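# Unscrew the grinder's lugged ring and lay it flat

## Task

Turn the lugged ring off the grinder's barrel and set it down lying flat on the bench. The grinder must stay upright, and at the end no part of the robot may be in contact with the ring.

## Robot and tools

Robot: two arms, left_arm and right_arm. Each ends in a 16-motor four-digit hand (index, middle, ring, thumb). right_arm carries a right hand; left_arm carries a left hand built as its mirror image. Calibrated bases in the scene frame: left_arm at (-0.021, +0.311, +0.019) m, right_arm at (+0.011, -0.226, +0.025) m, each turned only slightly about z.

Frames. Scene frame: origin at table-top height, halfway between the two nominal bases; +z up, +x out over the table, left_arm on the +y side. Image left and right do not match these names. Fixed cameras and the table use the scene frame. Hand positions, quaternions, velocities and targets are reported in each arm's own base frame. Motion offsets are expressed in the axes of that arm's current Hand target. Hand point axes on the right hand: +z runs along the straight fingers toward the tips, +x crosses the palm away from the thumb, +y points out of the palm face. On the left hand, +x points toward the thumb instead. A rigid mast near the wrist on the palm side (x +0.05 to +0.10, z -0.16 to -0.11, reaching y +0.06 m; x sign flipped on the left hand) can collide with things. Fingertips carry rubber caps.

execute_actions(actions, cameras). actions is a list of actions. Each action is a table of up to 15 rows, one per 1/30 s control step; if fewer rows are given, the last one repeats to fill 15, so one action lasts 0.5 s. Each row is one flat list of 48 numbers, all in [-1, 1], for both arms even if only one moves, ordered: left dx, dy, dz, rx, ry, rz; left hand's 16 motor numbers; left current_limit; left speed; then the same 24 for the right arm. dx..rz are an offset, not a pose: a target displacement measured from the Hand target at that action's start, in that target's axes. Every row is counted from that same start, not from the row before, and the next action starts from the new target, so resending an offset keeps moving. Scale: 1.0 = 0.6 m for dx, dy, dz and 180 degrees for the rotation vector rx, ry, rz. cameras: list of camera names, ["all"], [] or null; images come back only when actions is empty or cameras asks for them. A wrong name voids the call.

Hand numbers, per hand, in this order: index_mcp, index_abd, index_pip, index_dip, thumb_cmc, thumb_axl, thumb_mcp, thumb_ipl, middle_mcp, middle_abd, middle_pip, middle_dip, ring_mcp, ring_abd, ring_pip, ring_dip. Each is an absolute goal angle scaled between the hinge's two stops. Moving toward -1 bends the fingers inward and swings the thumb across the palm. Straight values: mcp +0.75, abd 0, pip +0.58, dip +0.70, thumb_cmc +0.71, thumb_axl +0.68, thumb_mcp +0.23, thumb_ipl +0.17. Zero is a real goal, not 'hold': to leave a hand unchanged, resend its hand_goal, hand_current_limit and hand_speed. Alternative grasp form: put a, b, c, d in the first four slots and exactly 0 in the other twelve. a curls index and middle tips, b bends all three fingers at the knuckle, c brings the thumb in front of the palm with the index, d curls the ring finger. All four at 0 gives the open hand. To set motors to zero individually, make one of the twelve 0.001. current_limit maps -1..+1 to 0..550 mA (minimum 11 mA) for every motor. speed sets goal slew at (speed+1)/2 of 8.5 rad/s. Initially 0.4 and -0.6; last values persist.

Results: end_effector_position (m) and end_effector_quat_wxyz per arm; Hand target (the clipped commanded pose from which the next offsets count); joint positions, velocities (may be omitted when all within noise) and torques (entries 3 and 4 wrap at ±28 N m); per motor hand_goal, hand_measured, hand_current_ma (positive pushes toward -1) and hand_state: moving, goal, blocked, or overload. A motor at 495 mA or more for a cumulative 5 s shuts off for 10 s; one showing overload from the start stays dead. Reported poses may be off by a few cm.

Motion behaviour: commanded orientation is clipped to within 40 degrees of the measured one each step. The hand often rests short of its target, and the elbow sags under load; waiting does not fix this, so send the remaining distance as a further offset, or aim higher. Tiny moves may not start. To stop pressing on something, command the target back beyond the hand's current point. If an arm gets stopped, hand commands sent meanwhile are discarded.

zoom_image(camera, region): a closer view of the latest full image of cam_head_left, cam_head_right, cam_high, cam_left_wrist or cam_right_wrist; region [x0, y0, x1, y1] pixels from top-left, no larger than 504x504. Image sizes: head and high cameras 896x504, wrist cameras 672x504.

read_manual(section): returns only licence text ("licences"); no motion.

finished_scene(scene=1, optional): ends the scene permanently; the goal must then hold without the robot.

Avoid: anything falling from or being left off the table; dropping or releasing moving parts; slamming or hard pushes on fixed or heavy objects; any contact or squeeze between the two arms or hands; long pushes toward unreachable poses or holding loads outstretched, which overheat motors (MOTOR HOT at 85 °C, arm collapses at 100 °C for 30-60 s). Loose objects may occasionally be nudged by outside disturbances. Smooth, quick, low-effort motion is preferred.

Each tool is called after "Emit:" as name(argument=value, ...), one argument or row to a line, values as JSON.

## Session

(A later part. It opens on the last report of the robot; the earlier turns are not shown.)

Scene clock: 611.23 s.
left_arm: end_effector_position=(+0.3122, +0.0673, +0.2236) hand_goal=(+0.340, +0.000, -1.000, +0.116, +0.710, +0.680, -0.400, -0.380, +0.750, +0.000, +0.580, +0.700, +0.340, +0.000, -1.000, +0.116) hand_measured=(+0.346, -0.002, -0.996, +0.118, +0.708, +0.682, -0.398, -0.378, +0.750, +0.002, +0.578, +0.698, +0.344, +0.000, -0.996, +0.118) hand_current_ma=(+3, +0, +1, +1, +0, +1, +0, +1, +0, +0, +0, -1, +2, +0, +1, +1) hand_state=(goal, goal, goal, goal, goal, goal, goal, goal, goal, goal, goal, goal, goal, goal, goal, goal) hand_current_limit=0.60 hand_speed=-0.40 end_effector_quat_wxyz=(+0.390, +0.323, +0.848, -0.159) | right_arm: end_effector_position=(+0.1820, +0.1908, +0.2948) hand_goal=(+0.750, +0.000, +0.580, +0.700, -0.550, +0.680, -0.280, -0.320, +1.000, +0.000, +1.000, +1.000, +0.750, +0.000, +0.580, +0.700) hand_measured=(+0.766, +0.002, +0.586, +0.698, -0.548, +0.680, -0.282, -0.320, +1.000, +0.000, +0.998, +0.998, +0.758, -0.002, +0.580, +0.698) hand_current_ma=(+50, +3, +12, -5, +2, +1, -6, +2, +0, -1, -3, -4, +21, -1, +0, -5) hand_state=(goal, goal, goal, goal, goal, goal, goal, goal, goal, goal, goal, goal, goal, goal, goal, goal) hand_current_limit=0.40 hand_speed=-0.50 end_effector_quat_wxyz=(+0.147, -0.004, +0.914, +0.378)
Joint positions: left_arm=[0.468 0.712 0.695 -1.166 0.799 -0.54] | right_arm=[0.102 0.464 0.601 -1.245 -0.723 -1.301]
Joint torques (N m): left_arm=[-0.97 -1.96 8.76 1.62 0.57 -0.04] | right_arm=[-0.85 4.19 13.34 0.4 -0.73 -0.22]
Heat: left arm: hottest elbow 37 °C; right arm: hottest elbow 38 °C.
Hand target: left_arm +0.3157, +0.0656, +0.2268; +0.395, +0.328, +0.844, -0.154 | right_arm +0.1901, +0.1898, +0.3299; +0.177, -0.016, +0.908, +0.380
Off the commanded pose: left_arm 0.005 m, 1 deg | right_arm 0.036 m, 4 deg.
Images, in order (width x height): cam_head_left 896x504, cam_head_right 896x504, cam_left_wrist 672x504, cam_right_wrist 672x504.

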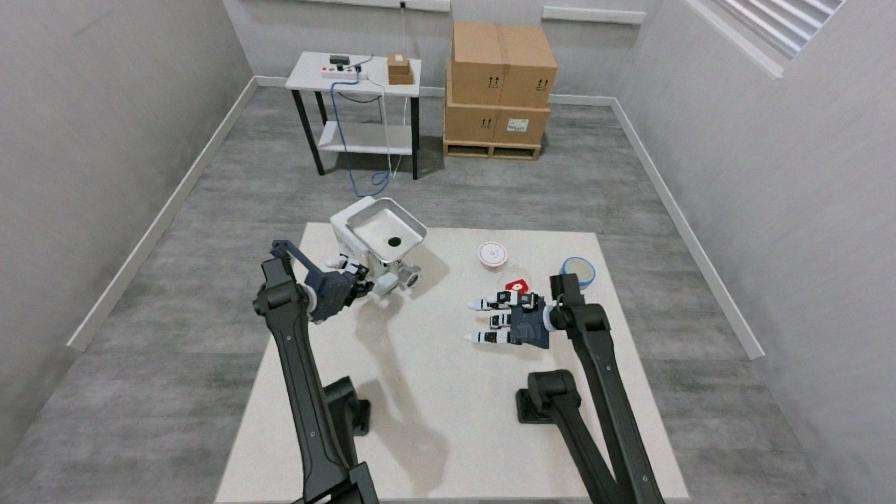

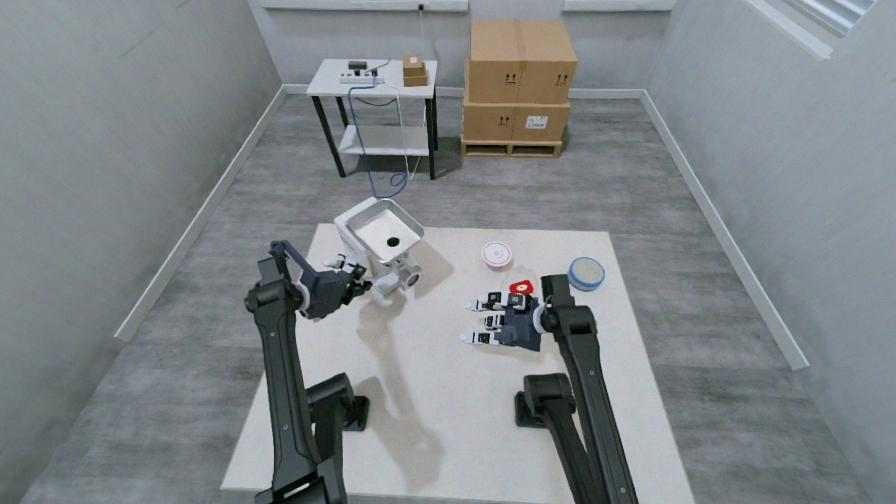

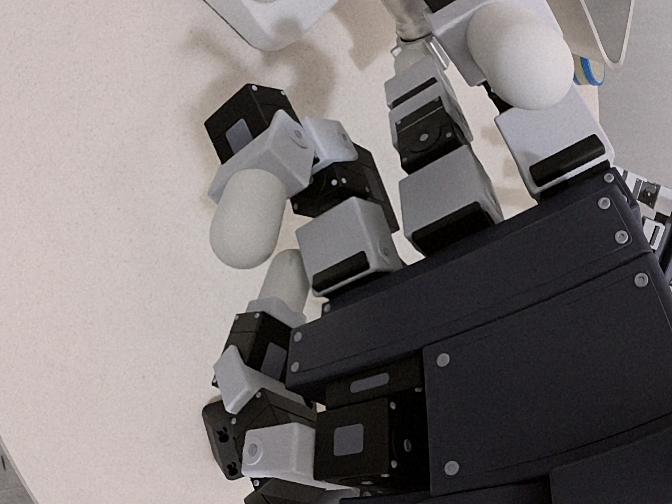

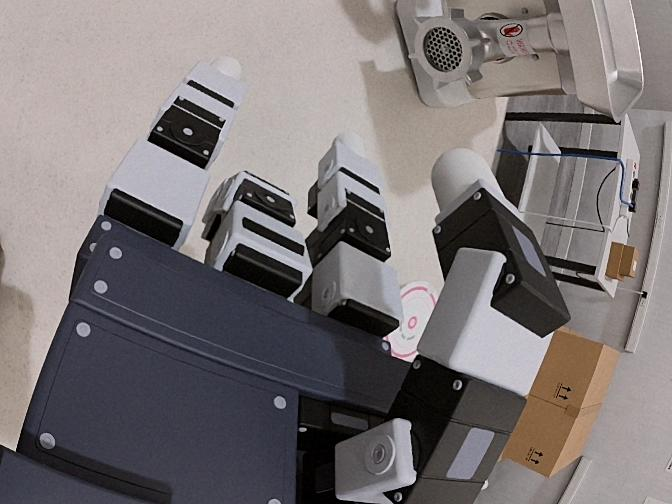

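Emit:
execute_actions(
  actions=[],
  cameras=["cam_high", "cam_head_left"],
)

Emit:
zoom_image(
  camera="cam_high",
  region=[460, 90, 620, 230],
)

Emit:
zoom_image(
  camera="cam_head_left",
  region=[360, 250, 430, 320],
)

Scene clock: 624.00 s.
left_arm: end_effector_position=(+0.3122, +0.0673, +0.2236) hand_goal=(+0.340, +0.000, -1.000, +0.116, +0.710, +0.680, -0.400, -0.380, +0.750, +0.000, +0.580, +0.700, +0.340, +0.000, -1.000, +0.116) hand_measured=(+0.346, -0.002, -0.996, +0.118, +0.708, +0.682, -0.398, -0.378, +0.750, +0.002, +0.578, +0.698, +0.344, +0.000, -0.996, +0.118) hand_current_ma=(+3, +0, +1, +1, +0, +1, +0, +1, +0, +0, +0, -1, +2, +0, +1, +1) hand_state=(goal, goal, goal, goal, goal, goal, goal, goal, goal, goal, goal, goal, goal, goal, goal, goal) hand_current_limit=0.60 hand_speed=-0.40 end_effector_quat_wxyz=(+0.390, +0.323, +0.848, -0.159) | right_arm: end_effector_position=(+0.1820, +0.1908, +0.2948) hand_goal=(+0.750, +0.000, +0.580, +0.700, -0.550, +0.680, -0.280, -0.320, +1.000, +0.000, +1.000, +1.000, +0.750, +0.000, +0.580, +0.700) hand_measured=(+0.766, +0.002, +0.586, +0.698, -0.548, +0.680, -0.282, -0.320, +1.000, +0.000, +0.998, +0.998, +0.758, -0.002, +0.580, +0.698) hand_current_ma=(+50, +3, +12, -5, +2, +1, -6, +2, +0, -1, -3, -4, +21, -1, +0, -5) hand_state=(goal, goal, goal, goal, goal, goal, goal, goal, goal, goal, goal, goal, goal, goal, goal, goal) hand_current_limit=0.40 hand_speed=-0.50 end_effector_quat_wxyz=(+0.147, -0.004, +0.914, +0.378)
Joint positions: left_arm=[0.468 0.712 0.695 -1.166 0.799 -0.54] | right_arm=[0.102 0.464 0.601 -1.245 -0.723 -1.301]
Joint velocities: within noise
Joint torques (N m): left_arm=[-1.55 -1.73 8.91 1.72 0.61 -0.05] | right_arm=[-0.85 4.19 13.37 0.39 -0.74 -0.23]
Heat: left arm: hottest elbow 36 °C; right arm: hottest elbow 39 °C.
Hand target: left_arm +0.3157, +0.0656, +0.2268; +0.395, +0.328, +0.844, -0.154 | right_arm +0.1901, +0.1898, +0.3299; +0.177, -0.016, +0.908, +0.380
Off the commanded pose: left_arm 0.005 m, 1 deg | right_arm 0.036 m, 4 deg.
Images, in order (width x height): cam_head_left 896x504, cam_high 896x504.

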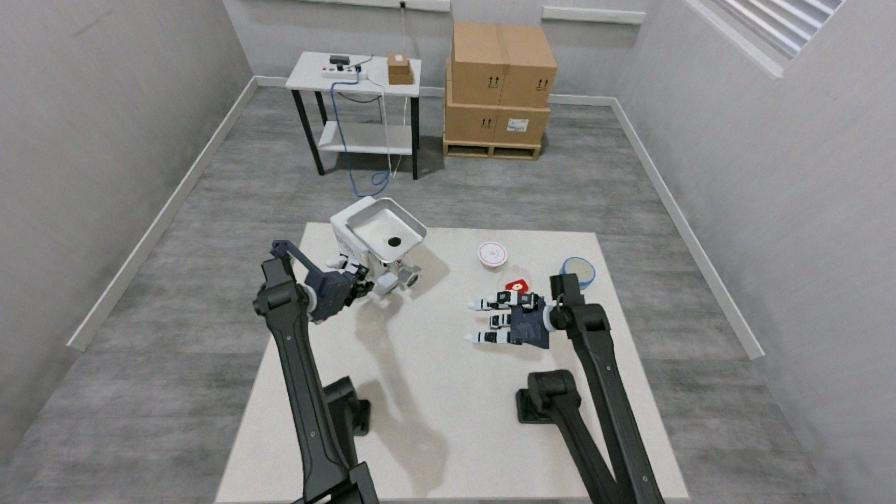

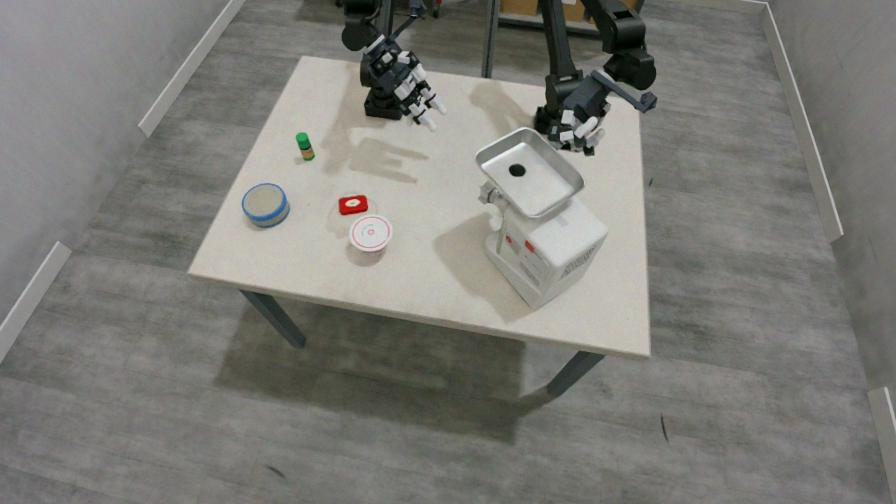

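Scaled by 3.150.

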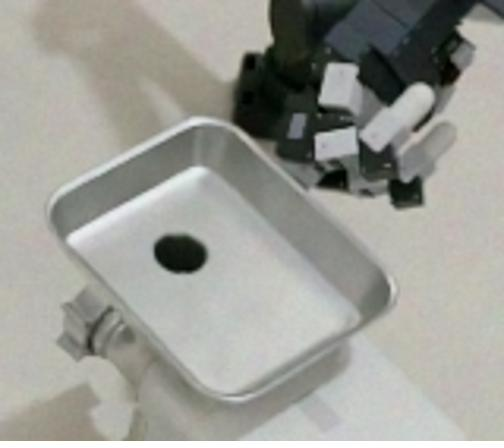

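Scaled by 7.200.

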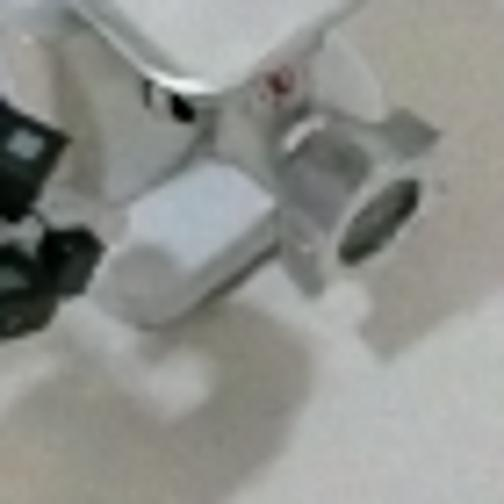

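Emit:
execute_actions(
  actions=[
    [[0.009,-0.0517,0.0,0,0,0,0.34,0,-1,0.116,0.71,0.68,-0.4,-0.38,0.75,0,0.58,0.7,0.34,0,-1,0.116,0.74,-0.4,0,0,0,0,0,0,0.75,0,0.58,0.7,-0.55,0.68,-0.28,-0.32,1,0,1,1,0.75,0,0.58,0.7,0.4,-0.5]],
    [[0.009,0.0,0.04,0,0,0,0.34,0,-1,0.116,0.71,0.68,-0.4,-0.38,0.75,0,0.58,0.7,0.34,0,-1,0.116,0.74,-0.4,0,0,0,0,0,0,0.75,0,0.58,0.7,-0.55,0.68,-0.28,-0.32,1,0,1,1,0.75,0,0.58,0.7,0.4,-0.5]],
  ],
  cameras=["cam_head_left", "cam_left_wrist", "cam_right_wrist"],
)

Emit:
zoom_image(
  camera="cam_left_wrist",
  region=[360, 0, 480, 100],
)

Emit:
zoom_image(
  camera="cam_right_wrist",
  region=[390, 0, 540, 110],
)

Emit:
zoom_image(
  camera="cam_head_left",
  region=[360, 250, 430, 320],
)

Scene clock: 637.23 s.
left_arm: end_effector_position=(+0.2994, +0.0372, +0.1997) hand_goal=(+0.340, +0.000, -1.000, +0.116, +0.710, +0.680, -0.400, -0.380, +0.750, +0.000, +0.580, +0.700, +0.340, +0.000, -1.000, +0.116) hand_measured=(+0.346, -0.002, -0.996, +0.118, +0.708, +0.682, -0.398, -0.378, +0.750, +0.002, +0.578, +0.698, +0.344, +0.000, -0.996, +0.118) hand_current_ma=(+2, +0, +1, +1, +0, +0, +0, +1, +0, +0, +0, -1, +1, +0, +1, +1) hand_state=(goal, goal, goal, goal, goal, goal, goal, goal, goal, goal, goal, goal, goal, goal, goal, goal) hand_current_limit=0.74 hand_speed=-0.40 end_effector_quat_wxyz=(+0.389, +0.323, +0.848, -0.157) | right_arm: end_effector_position=(+0.1820, +0.1908, +0.2948) hand_goal=(+0.750, +0.000, +0.580, +0.700, -0.550, +0.680, -0.280, -0.320, +1.000, +0.000, +1.000, +1.000, +0.750, +0.000, +0.580, +0.700) hand_measured=(+0.766, +0.002, +0.586, +0.698, -0.548, +0.680, -0.282, -0.320, +1.000, +0.000, +0.998, +0.998, +0.758, -0.002, +0.580, +0.698) hand_current_ma=(+50, +3, +12, -5, +2, +1, -6, +2, +0, -1, -3, -4, +21, -1, +0, -5) hand_state=(goal, goal, goal, goal, goal, goal, goal, goal, goal, goal, goal, goal, goal, goal, goal, goal) hand_current_limit=0.40 hand_speed=-0.50 end_effector_quat_wxyz=(+0.147, -0.004, +0.914, +0.378)
Joint positions: left_arm=[0.336 0.602 0.588 -1.054 0.737 -0.705] | right_arm=[0.102 0.464 0.601 -1.245 -0.723 -1.301]
Joint torques (N m): left_arm=[-1.32 0.5 9.05 1.92 0.52 0.01] | right_arm=[-0.85 4.01 13.38 0.42 -0.73 -0.23]
Heat: left arm: hottest elbow 35 °C; right arm: hottest elbow 41 °C.
Hand target: left_arm +0.3032, +0.0349, +0.2031; +0.395, +0.328, +0.844, -0.154 | right_arm +0.1901, +0.1898, +0.3299; +0.177, -0.016, +0.908, +0.380
Off the commanded pose: left_arm 0.006 m, 1 deg | right_arm 0.036 m, 4 deg.
Images, in order (width x height): cam_head_left 896x504, cam_left_wrist 672x504, cam_right_wrist 672x504.

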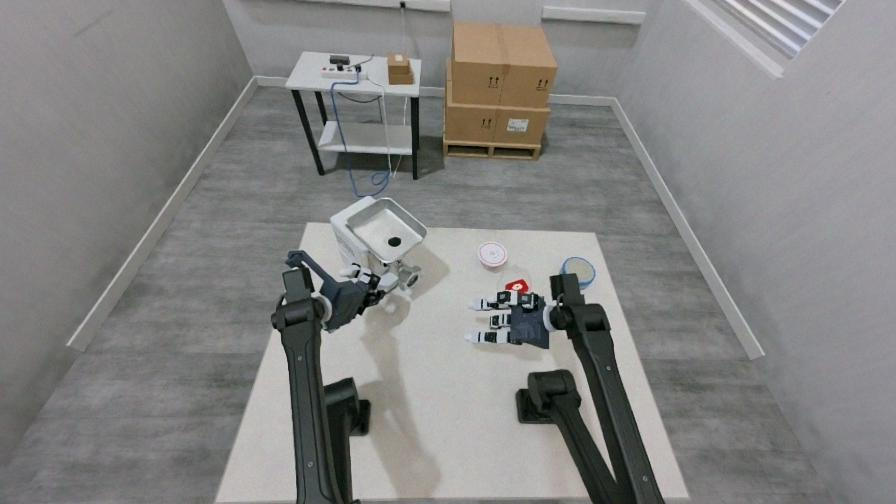

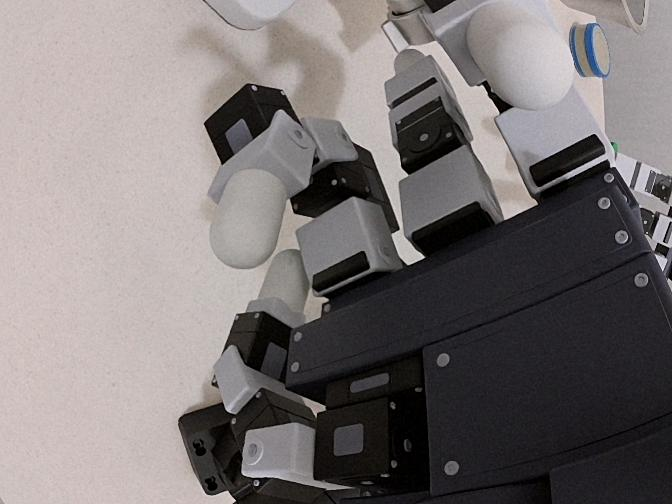

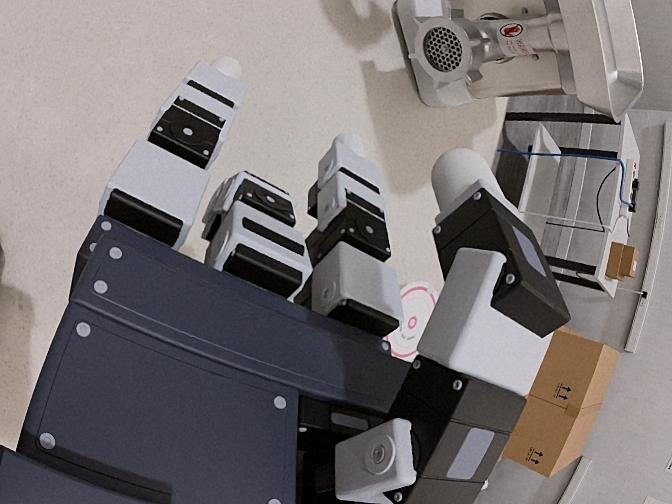

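Scaled by 4.200 from the camera's 672x504 image, which has a finer 960x720 frame.

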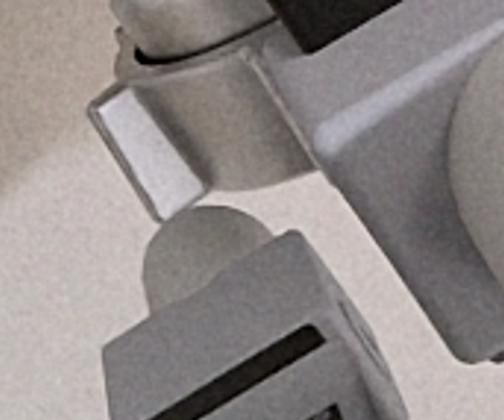

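Scaled by 3.360 from the camera's 672x504 image, which has a finer 960x720 frame.

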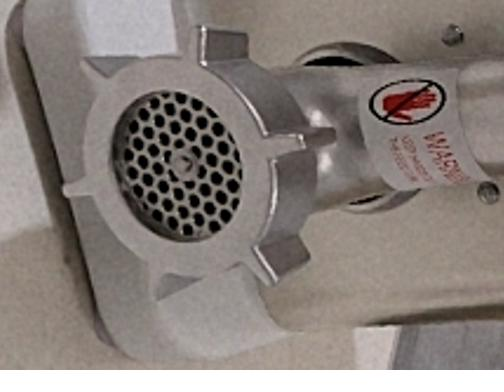

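Scaled by 7.200.

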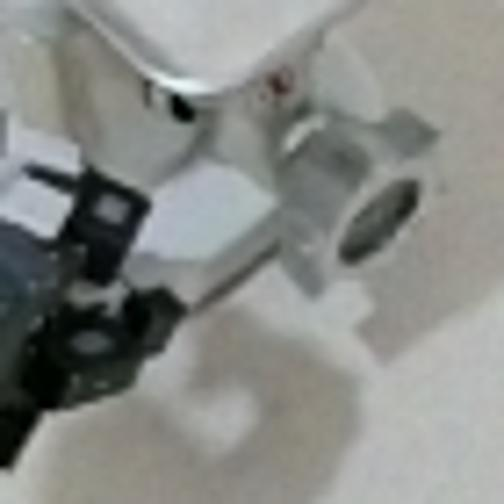

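Emit:
execute_actions(
  actions=[],
)

Scene clock: 642.10 s.
left_arm: end_effector_position=(+0.2994, +0.0372, +0.1997) hand_goal=(+0.340, +0.000, -1.000, +0.116, +0.710, +0.680, -0.400, -0.380, +0.750, +0.000, +0.580, +0.700, +0.340, +0.000, -1.000, +0.116) hand_measured=(+0.346, -0.002, -0.996, +0.118, +0.708, +0.682, -0.398, -0.378, +0.750, +0.002, +0.578, +0.698, +0.344, +0.000, -0.996, +0.118) hand_current_ma=(+2, +0, +1, +1, +0, +0, +0, +1, +0, +0, +0, -1, +1, +0, +1, +1) hand_state=(goal, goal, goal, goal, goal, goal, goal, goal, goal, goal, goal, goal, goal, goal, goal, goal) hand_current_limit=0.74 hand_speed=-0.40 end_effector_quat_wxyz=(+0.389, +0.323, +0.848, -0.157) | right_arm: end_effector_position=(+0.1820, +0.1908, +0.2948) hand_goal=(+0.750, +0.000, +0.580, +0.700, -0.550, +0.680, -0.280, -0.320, +1.000, +0.000, +1.000, +1.000, +0.750, +0.000, +0.580, +0.700) hand_measured=(+0.766, +0.002, +0.586, +0.698, -0.548, +0.680, -0.282, -0.320, +1.000, +0.000, +0.998, +0.998, +0.758, -0.002, +0.580, +0.698) hand_current_ma=(+50, +3, +12, -5, +2, +1, -6, +2, +0, -1, -3, -4, +21, -1, +0, -5) hand_state=(goal, goal, goal, goal, goal, goal, goal, goal, goal, goal, goal, goal, goal, goal, goal, goal) hand_current_limit=0.40 hand_speed=-0.50 end_effector_quat_wxyz=(+0.147, -0.004, +0.914, +0.378)
Joint positions: left_arm=[0.336 0.602 0.588 -1.054 0.737 -0.705] | right_arm=[0.102 0.464 0.601 -1.245 -0.723 -1.301]
Joint velocities: within noise
Joint torques (N m): left_arm=[-1.32 0.09 9.14 1.94 0.51 0] | right_arm=[-0.85 4.19 13.35 0.4 -0.74 -0.23]
Heat: left arm: hottest elbow 35 °C; right arm: hottest elbow 41 °C.
Hand target: left_arm +0.3032, +0.0349, +0.2031; +0.395, +0.328, +0.844, -0.154 | right_arm +0.1901, +0.1898, +0.3299; +0.177, -0.016, +0.908, +0.380
Off the commanded pose: left_arm 0.006 m, 1 deg | right_arm 0.036 m, 4 deg.

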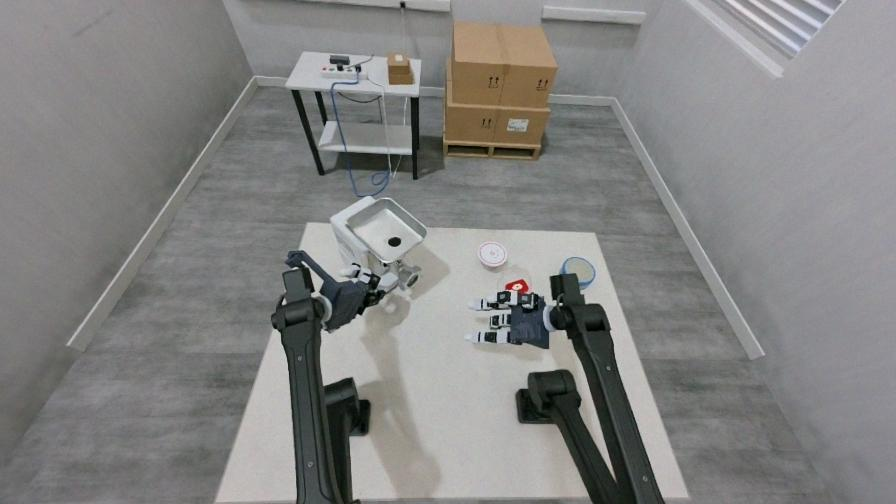

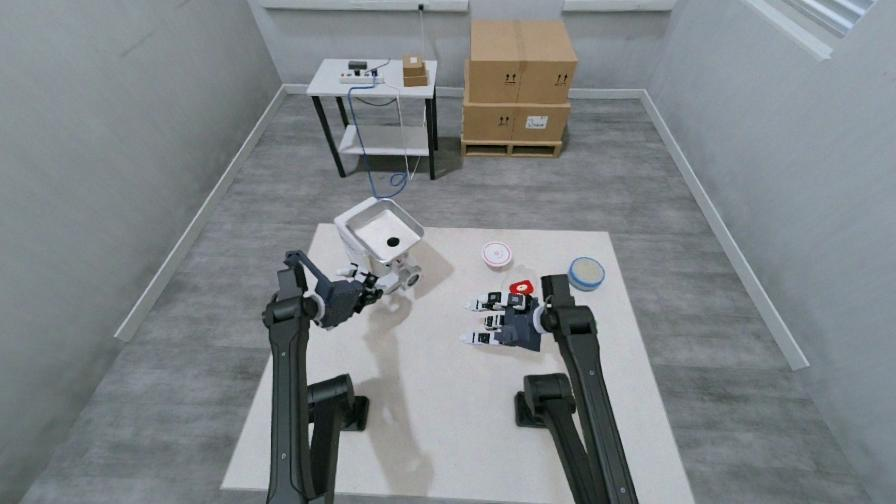

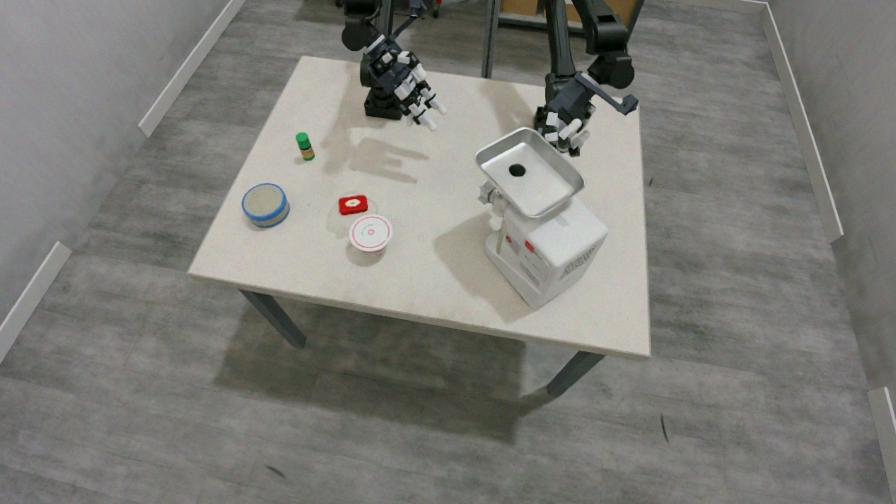

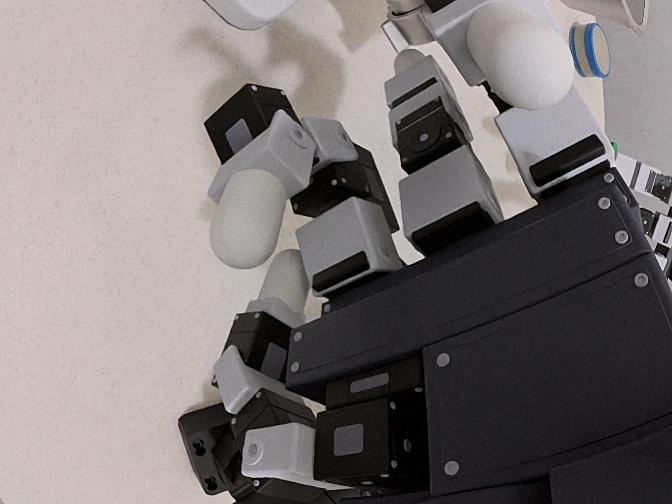

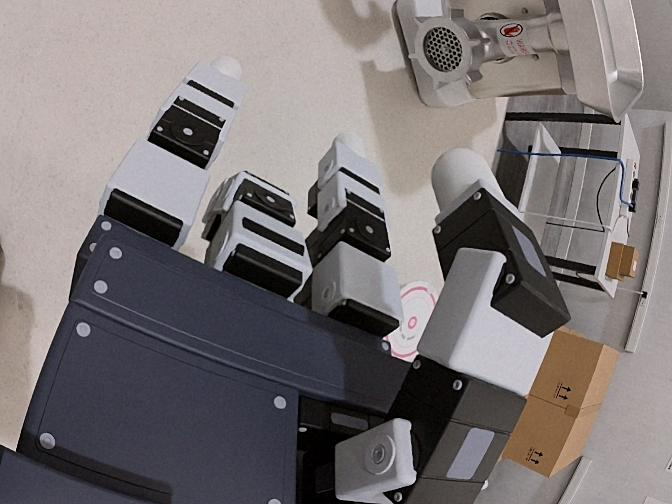

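Emit:
zoom_image(
  camera="cam_left_wrist",
  region=[340, 0, 580, 160],
)

Emit:
zoom_image(
  camera="cam_right_wrist",
  region=[380, 0, 540, 120],
)

Emit:
zoom_image(
  camera="cam_head_right",
  region=[300, 190, 480, 310],
)

Scaled by 2.100 from the camera's 672x504 image, which has a finer 960x720 frame.

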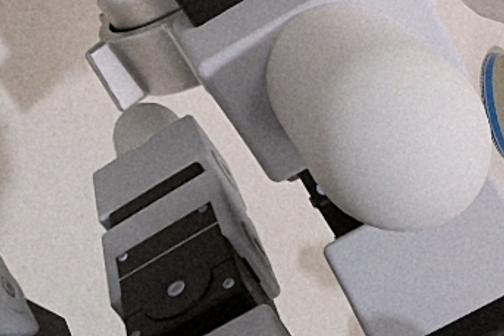

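Scaled by 3.150 from the camera's 672x504 image, which has a finer 960x720 frame.

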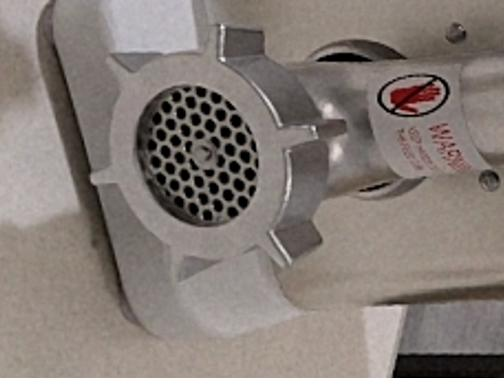

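Scaled by 2.800.

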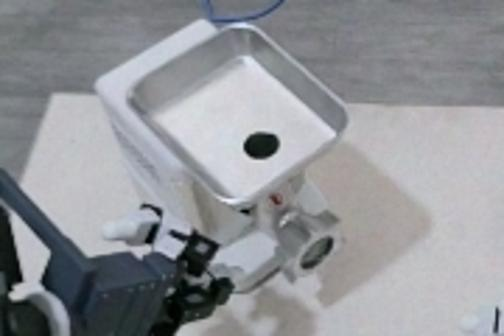

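Emit:
execute_actions(
  actions=[
    [[0,0,0.0667,0,0,0,0.34,0,-1,0.116,0.71,0.68,-0.4,-0.38,0.75,0.001,0.58,0.7,0.34,0,-1,0.116,0.74,-0.4,0,0,0,0,0,0,0.75,0,0.58,0.7,-0.55,0.68,-0.28,-0.32,1,0,1,1,0.75,0,0.58,0.7,0.4,-0.5]],
  ],
  cameras=["cam_left_wrist","cam_right_wrist"],
)

Scene clock: 655.13 s.
left_arm: end_effector_position=(+0.3219, +0.0172, +0.1742) hand_goal=(+0.340, +0.000, -1.000, +0.116, +0.710, +0.680, -0.400, -0.380, +0.750, +0.002, +0.580, +0.700, +0.340, +0.000, -1.000, +0.116) hand_measured=(+0.344, -0.002, -0.996, +0.118, +0.708, +0.682, -0.398, -0.378, +0.750, +0.002, +0.578, +0.698, +0.344, +0.000, -0.996, +0.118) hand_current_ma=(+2, +0, +1, +1, +0, +0, +0, +1, +0, +0, +0, -1, +1, +0, +1, +1) hand_state=(goal, goal, goal, goal, goal, goal, goal, goal, goal, goal, goal, goal, goal, goal, goal, goal) hand_current_limit=0.74 hand_speed=-0.40 end_effector_quat_wxyz=(+0.388, +0.324, +0.849, -0.156) | right_arm: end_effector_position=(+0.1820, +0.1908, +0.2948) hand_goal=(+0.750, +0.000, +0.580, +0.700, -0.550, +0.680, -0.280, -0.320, +1.000, +0.000, +1.000, +1.000, +0.750, +0.000, +0.580, +0.700) hand_measured=(+0.766, +0.002, +0.586, +0.698, -0.548, +0.680, -0.282, -0.320, +1.000, +0.000, +0.998, +0.998, +0.758, -0.002, +0.580, +0.698) hand_current_ma=(+50, +3, +12, -5, +2, +1, -6, +2, +0, -1, -3, -4, +21, -1, +0, -5) hand_state=(goal, goal, goal, goal, goal, goal, goal, goal, goal, goal, goal, goal, goal, goal, goal, goal) hand_current_limit=0.40 hand_speed=-0.50 end_effector_quat_wxyz=(+0.147, -0.004, +0.914, +0.378)
Joint positions: left_arm=[0.19 0.649 0.525 -0.841 0.659 -0.864] | right_arm=[0.102 0.464 0.601 -1.245 -0.723 -1.301]
Joint torques (N m): left_arm=[-0.56 -1.49 9.07 2.35 0.42 0] | right_arm=[-0.79 4.25 13.37 0.38 -0.74 -0.23]
Heat: left arm: hottest elbow 36 °C; right arm: hottest elbow 43 °C.
Hand target: left_arm +0.3259, +0.0142, +0.1775; +0.395, +0.328, +0.844, -0.154 | right_arm +0.1901, +0.1898, +0.3299; +0.177, -0.016, +0.908, +0.380
Off the commanded pose: left_arm 0.006 m, 1 deg | right_arm 0.036 m, 4 deg.
Images, in order (width x height): cam_left_wrist 672x504, cam_right_wrist 672x504.

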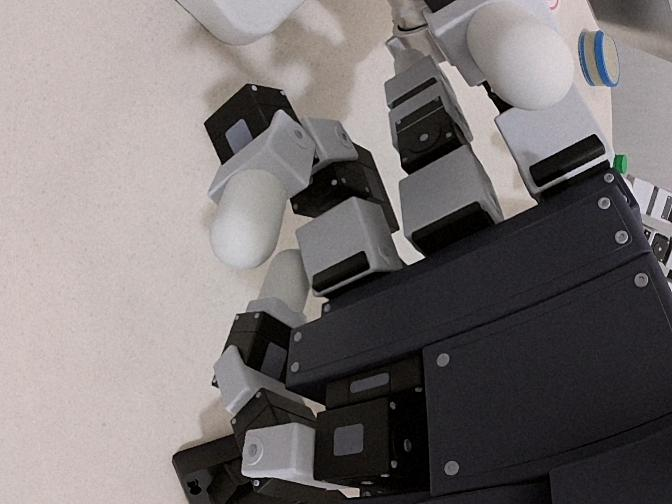

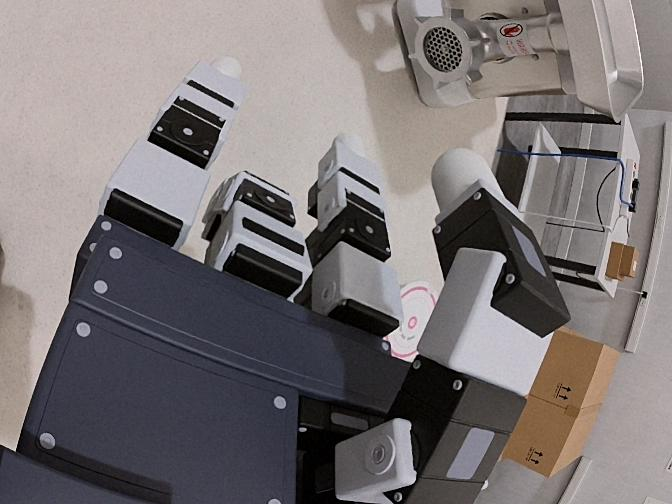

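Emit:
zoom_image(
  camera="cam_left_wrist",
  region=[350, 0, 510, 110],
)

Emit:
zoom_image(
  camera="cam_right_wrist",
  region=[380, 0, 540, 120],
)

Scaled by 3.150 from the camera's 672x504 image, which has a finer 960x720 frame.

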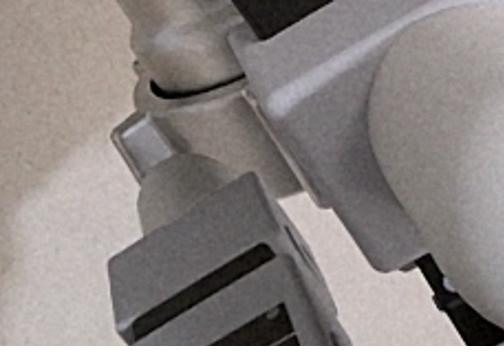

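Scaled by 3.150 from the camera's 672x504 image, which has a finer 960x720 frame.

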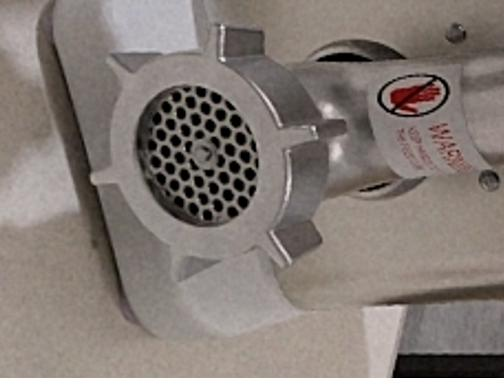

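Emit:
execute_actions(
  actions=[
    [[0,0,0.0333,0,0,0,0.34,0,-1,0.116,0.71,0.68,-0.4,-0.38,0.75,0.001,0.58,0.7,0.34,0,-1,0.116,0.74,-0.4,0,0,0,0,0,0,0.75,0,0.58,0.7,-0.55,0.68,-0.28,-0.32,1,0,1,1,0.75,0,0.58,0.7,0.4,-0.5]],
  ],
  cameras=["cam_left_wrist"],
)

Emit:
zoom_image(
  camera="cam_left_wrist",
  region=[350, 0, 510, 110],
)

Scene clock: 661.07 s.
left_arm: end_effector_position=(+0.3331, +0.0061, +0.1617) hand_goal=(+0.340, +0.000, -1.000, +0.116, +0.710, +0.680, -0.400, -0.380, +0.750, +0.002, +0.580, +0.700, +0.340, +0.000, -1.000, +0.116) hand_measured=(+0.344, -0.002, -0.996, +0.118, +0.708, +0.682, -0.398, -0.378, +0.750, +0.002, +0.578, +0.698, +0.344, +0.000, -0.996, +0.118) hand_current_ma=(+2, +0, +1, +1, +0, +0, +0, +1, +0, +0, +0, -1, +1, +0, +1, +1) hand_state=(goal, goal, goal, goal, goal, goal, goal, goal, goal, goal, goal, goal, goal, goal, goal, goal) hand_current_limit=0.74 hand_speed=-0.40 end_effector_quat_wxyz=(+0.388, +0.325, +0.848, -0.155) | right_arm: end_effector_position=(+0.1820, +0.1908, +0.2948) hand_goal=(+0.750, +0.000, +0.580, +0.700, -0.550, +0.680, -0.280, -0.320, +1.000, +0.000, +1.000, +1.000, +0.750, +0.000, +0.580, +0.700) hand_measured=(+0.766, +0.002, +0.586, +0.698, -0.548, +0.680, -0.282, -0.320, +1.000, +0.000, +0.998, +0.998, +0.758, -0.002, +0.580, +0.698) hand_current_ma=(+50, +3, +12, -5, +2, +1, -6, +2, +0, -1, -3, -4, +21, -1, +0, -5) hand_state=(goal, goal, goal, goal, goal, goal, goal, goal, goal, goal, goal, goal, goal, goal, goal, goal) hand_current_limit=0.40 hand_speed=-0.50 end_effector_quat_wxyz=(+0.147, -0.004, +0.914, +0.378)
Joint positions: left_arm=[0.123 0.686 0.499 -0.738 0.619 -0.929] | right_arm=[0.102 0.464 0.601 -1.245 -0.723 -1.301]
Joint torques (N m): left_arm=[-1.73 -0.91 9.21 2.41 0.39 -0.04] | right_arm=[-0.91 4.19 13.31 0.42 -0.74 -0.23]
Heat: left arm: hottest elbow 36 °C; right arm: hottest elbow 43 °C.
Hand target: left_arm +0.3372, +0.0038, +0.1647; +0.395, +0.328, +0.844, -0.154 | right_arm +0.1901, +0.1898, +0.3299; +0.177, -0.016, +0.908, +0.380
Off the commanded pose: left_arm 0.006 m, 1 deg | right_arm 0.036 m, 4 deg.
Images, in order (width x height): cam_left_wrist 672x504.

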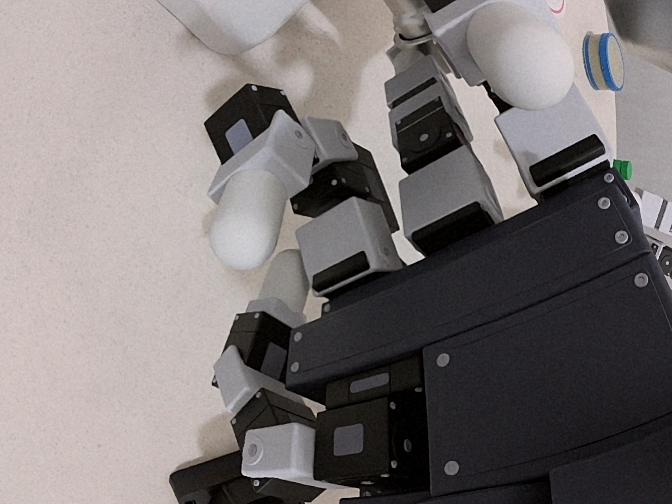

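Scaled by 3.150 from the camera's 672x504 image, which has a finer 960x720 frame.

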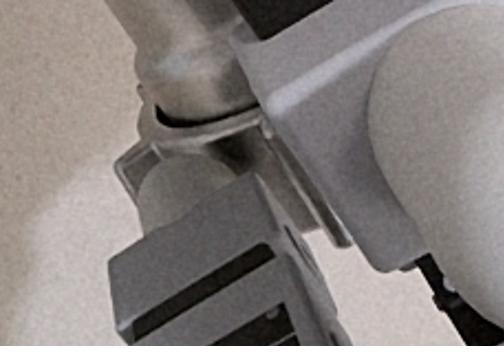

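Emit:
execute_actions(
  actions=[
    [[0,0,0.025,0,0,0,0.34,0,-1,0.116,0.71,0.68,-0.4,-0.38,0.75,0.001,0.58,0.7,0.34,0,-1,0.116,0.74,-0.4,0,0,0,0,0,0,0.75,0,0.58,0.7,-0.55,0.68,-0.28,-0.32,1,0,1,1,0.75,0,0.58,0.7,0.4,-0.5]],
  ],
  cameras=["cam_left_wrist","cam_right_wrist"],
)

Emit:
zoom_image(
  camera="cam_left_wrist",
  region=[350, 0, 510, 110],
)

Emit:
zoom_image(
  camera="cam_right_wrist",
  region=[380, 0, 540, 120],
)

Scene clock: 663.50 s.
left_arm: end_effector_position=(+0.3394, +0.0045, +0.1502) hand_goal=(+0.340, +0.000, -1.000, +0.116, +0.710, +0.680, -0.400, -0.380, +0.750, +0.002, +0.580, +0.700, +0.340, +0.000, -1.000, +0.116) hand_measured=(+0.344, -0.002, -0.996, +0.118, +0.708, +0.682, -0.398, -0.378, +0.746, +0.028, +0.578, +0.698, +0.344, +0.000, -0.996, +0.118) hand_current_ma=(+2, +0, +1, +1, +0, +0, +0, +1, -1, +21, +0, -1, +1, +0, +1, +1) hand_state=(goal, goal, goal, goal, goal, goal, goal, goal, goal, blocked, goal, goal, goal, goal, goal, goal) hand_current_limit=0.74 hand_speed=-0.40 end_effector_quat_wxyz=(+0.384, +0.318, +0.853, -0.151) | right_arm: end_effector_position=(+0.1820, +0.1908, +0.2948) hand_goal=(+0.750, +0.000, +0.580, +0.700, -0.550, +0.680, -0.280, -0.320, +1.000, +0.000, +1.000, +1.000, +0.750, +0.000, +0.580, +0.700) hand_measured=(+0.766, +0.002, +0.586, +0.698, -0.548, +0.680, -0.282, -0.320, +1.000, +0.000, +0.998, +0.998, +0.758, -0.002, +0.580, +0.698) hand_current_ma=(+50, +3, +12, -5, +2, +1, -6, +2, +0, -1, -3, -4, +21, -1, +0, -5) hand_state=(goal, goal, goal, goal, goal, goal, goal, goal, goal, goal, goal, goal, goal, goal, goal, goal) hand_current_limit=0.40 hand_speed=-0.50 end_effector_quat_wxyz=(+0.147, -0.004, +0.914, +0.378)
Joint positions: left_arm=[0.094 0.72 0.482 -0.674 0.586 -0.97] | right_arm=[0.102 0.464 0.601 -1.245 -0.723 -1.301]
Joint torques (N m): left_arm=[-1.85 -1.49 9.11 2.81 0.58 0.04] | right_arm=[-0.85 4.19 13.37 0.42 -0.74 -0.23]
Heat: left arm: hottest elbow 36 °C; right arm: hottest elbow 43 °C.
Hand target: left_arm +0.3457, -0.0040, +0.1551; +0.395, +0.328, +0.844, -0.154 | right_arm +0.1901, +0.1898, +0.3299; +0.177, -0.016, +0.908, +0.380
Off the commanded pose: left_arm 0.012 m, 2 deg | right_arm 0.036 m, 4 deg.
Images, in order (width x height): cam_left_wrist 672x504, cam_right_wrist 672x504.

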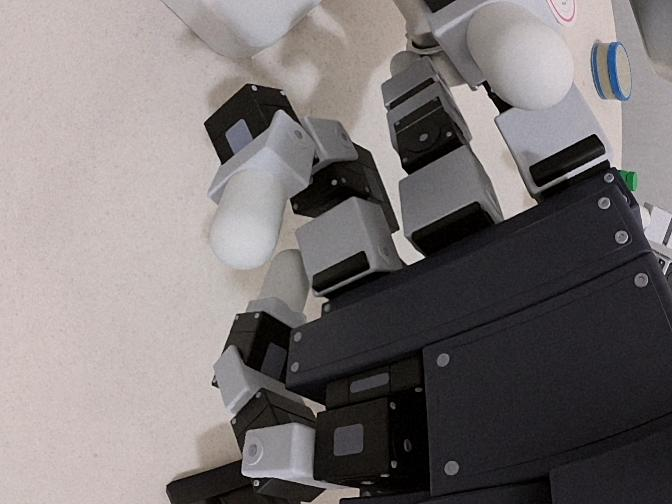

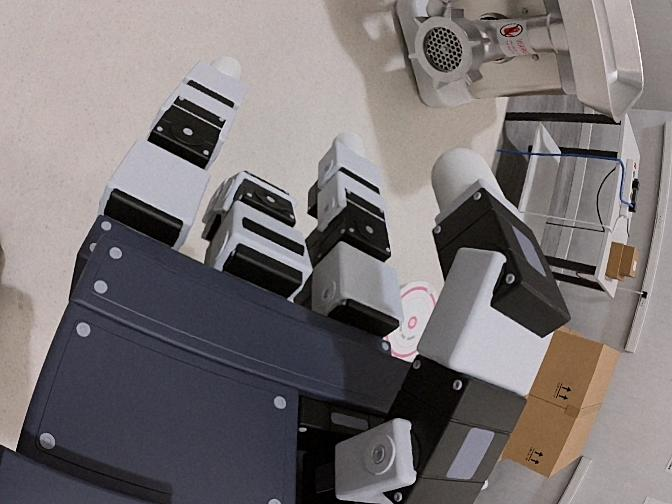

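Scaled by 3.150 from the camera's 672x504 image, which has a finer 960x720 frame.

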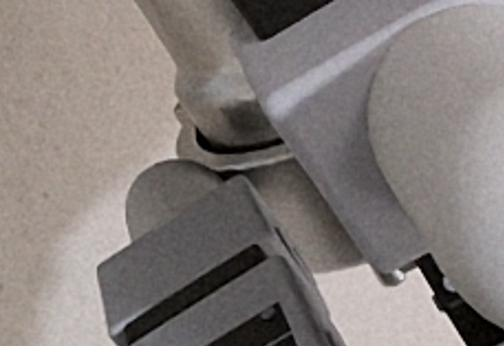

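Scaled by 3.150 from the camera's 672x504 image, which has a finer 960x720 frame.

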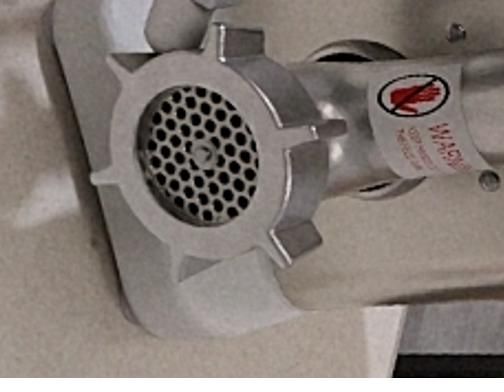

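Emit:
execute_actions(
  actions=[
    [[0,0,-0.025,0,0,0,0.34,0,-1,0.116,0.71,0.68,-0.4,-0.38,0.75,0.001,0.58,0.7,0.34,0,-1,0.116,0.74,-0.4,0,0,0,0,0,0,0.75,0,0.58,0.7,-0.55,0.68,-0.28,-0.32,1,0,1,1,0.75,0,0.58,0.7,0.4,-0.5]],
    [[-0.0167,0,0,0,0,0,0.34,0,-1,0.116,0.71,0.68,-0.4,-0.38,0.75,0.001,0.58,0.7,0.34,0,-1,0.116,0.74,-0.4,0,0,0,0,0,0,0.75,0,0.58,0.7,-0.55,0.68,-0.28,-0.32,1,0,1,1,0.75,0,0.58,0.7,0.4,-0.5]],
    [[0,0,0.02,0,0,0,0.34,0,-1,0.116,0.71,0.68,-0.4,-0.38,0.75,0.001,0.58,0.7,0.34,0,-1,0.116,0.74,-0.4,0,0,0,0,0,0,0.75,0,0.58,0.7,-0.55,0.68,-0.28,-0.32,1,0,1,1,0.75,0,0.58,0.7,0.4,-0.5]],
  ],
  cameras=["cam_left_wrist","cam_right_wrist"],
)

Emit:
zoom_image(
  camera="cam_left_wrist",
  region=[350, 0, 510, 110],
)

Emit:
zoom_image(
  camera="cam_right_wrist",
  region=[380, 0, 540, 120],
)

Scene clock: 672.57 s.
left_arm: end_effector_position=(+0.3356, +0.0010, +0.1489) hand_goal=(+0.340, +0.000, -1.000, +0.116, +0.710, +0.680, -0.400, -0.380, +0.750, +0.002, +0.580, +0.700, +0.340, +0.000, -1.000, +0.116) hand_measured=(+0.344, -0.002, -0.996, +0.118, +0.708, +0.682, -0.398, -0.378, +0.756, +0.020, +0.582, +0.700, +0.344, +0.000, -0.996, +0.118) hand_current_ma=(+2, +0, +1, +1, +0, +0, +0, +1, +2, +11, +1, +0, +1, +0, +1, +1) hand_state=(goal, goal, goal, goal, goal, goal, goal, goal, goal, goal, goal, goal, goal, goal, goal, goal) hand_current_limit=0.74 hand_speed=-0.40 end_effector_quat_wxyz=(+0.379, +0.317, +0.856, -0.155) | right_arm: end_effector_position=(+0.1820, +0.1908, +0.2948) hand_goal=(+0.750, +0.000, +0.580, +0.700, -0.550, +0.680, -0.280, -0.320, +1.000, +0.000, +1.000, +1.000, +0.750, +0.000, +0.580, +0.700) hand_measured=(+0.766, +0.002, +0.586, +0.698, -0.548, +0.680, -0.282, -0.320, +1.000, +0.000, +0.998, +0.998, +0.758, -0.002, +0.580, +0.698) hand_current_ma=(+50, +3, +12, -5, +2, +1, -6, +2, +0, -1, -3, -4, +21, -1, +0, -5) hand_state=(goal, goal, goal, goal, goal, goal, goal, goal, goal, goal, goal, goal, goal, goal, goal, goal) hand_current_limit=0.40 hand_speed=-0.50 end_effector_quat_wxyz=(+0.147, -0.004, +0.914, +0.378)
Joint positions: left_arm=[0.08 0.712 0.482 -0.689 0.579 -0.982] | right_arm=[0.102 0.464 0.601 -1.245 -0.723 -1.301]
Joint torques (N m): left_arm=[-1.79 -0.97 11.21 2.69 0.4 0.01] | right_arm=[-0.73 4.19 13.34 0.42 -0.74 -0.22]
Heat: left arm: hottest elbow 36 °C; right arm: hottest elbow 44 °C.
Hand target: left_arm +0.3488, -0.0067, +0.1647; +0.395, +0.328, +0.844, -0.154 | right_arm +0.1901, +0.1898, +0.3299; +0.177, -0.016, +0.908, +0.380
Off the commanded pose: left_arm 0.022 m, 3 deg | right_arm 0.036 m, 4 deg.
Images, in order (width x height): cam_left_wrist 672x504, cam_right_wrist 672x504.

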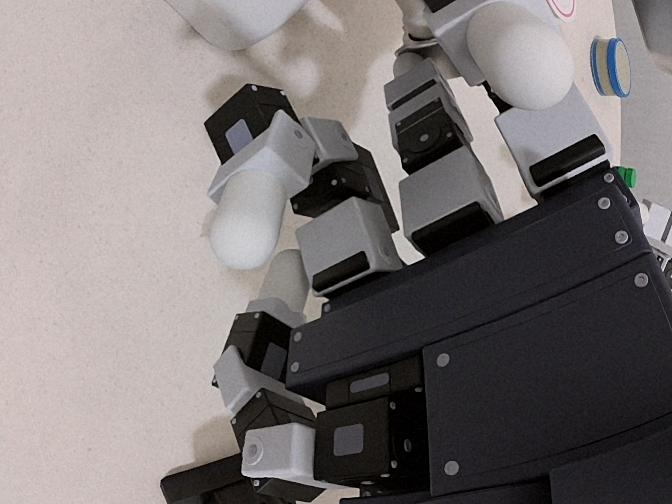

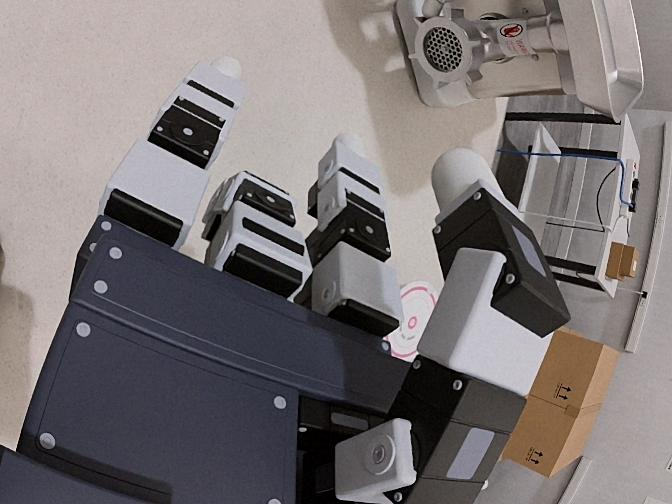

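Scaled by 3.150 from the camera's 672x504 image, which has a finer 960x720 frame.

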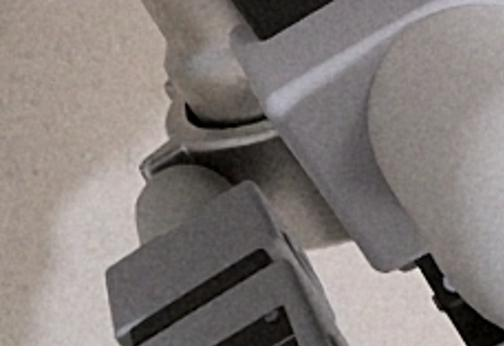

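Scaled by 3.150 from the camera's 672x504 image, which has a finer 960x720 frame.

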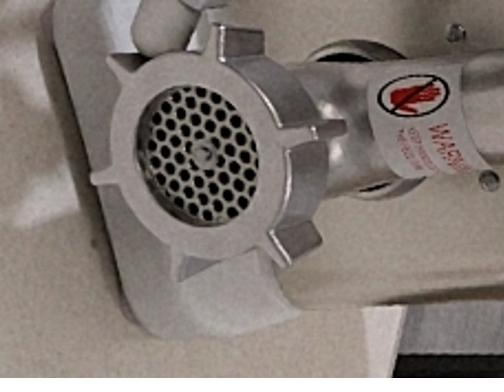

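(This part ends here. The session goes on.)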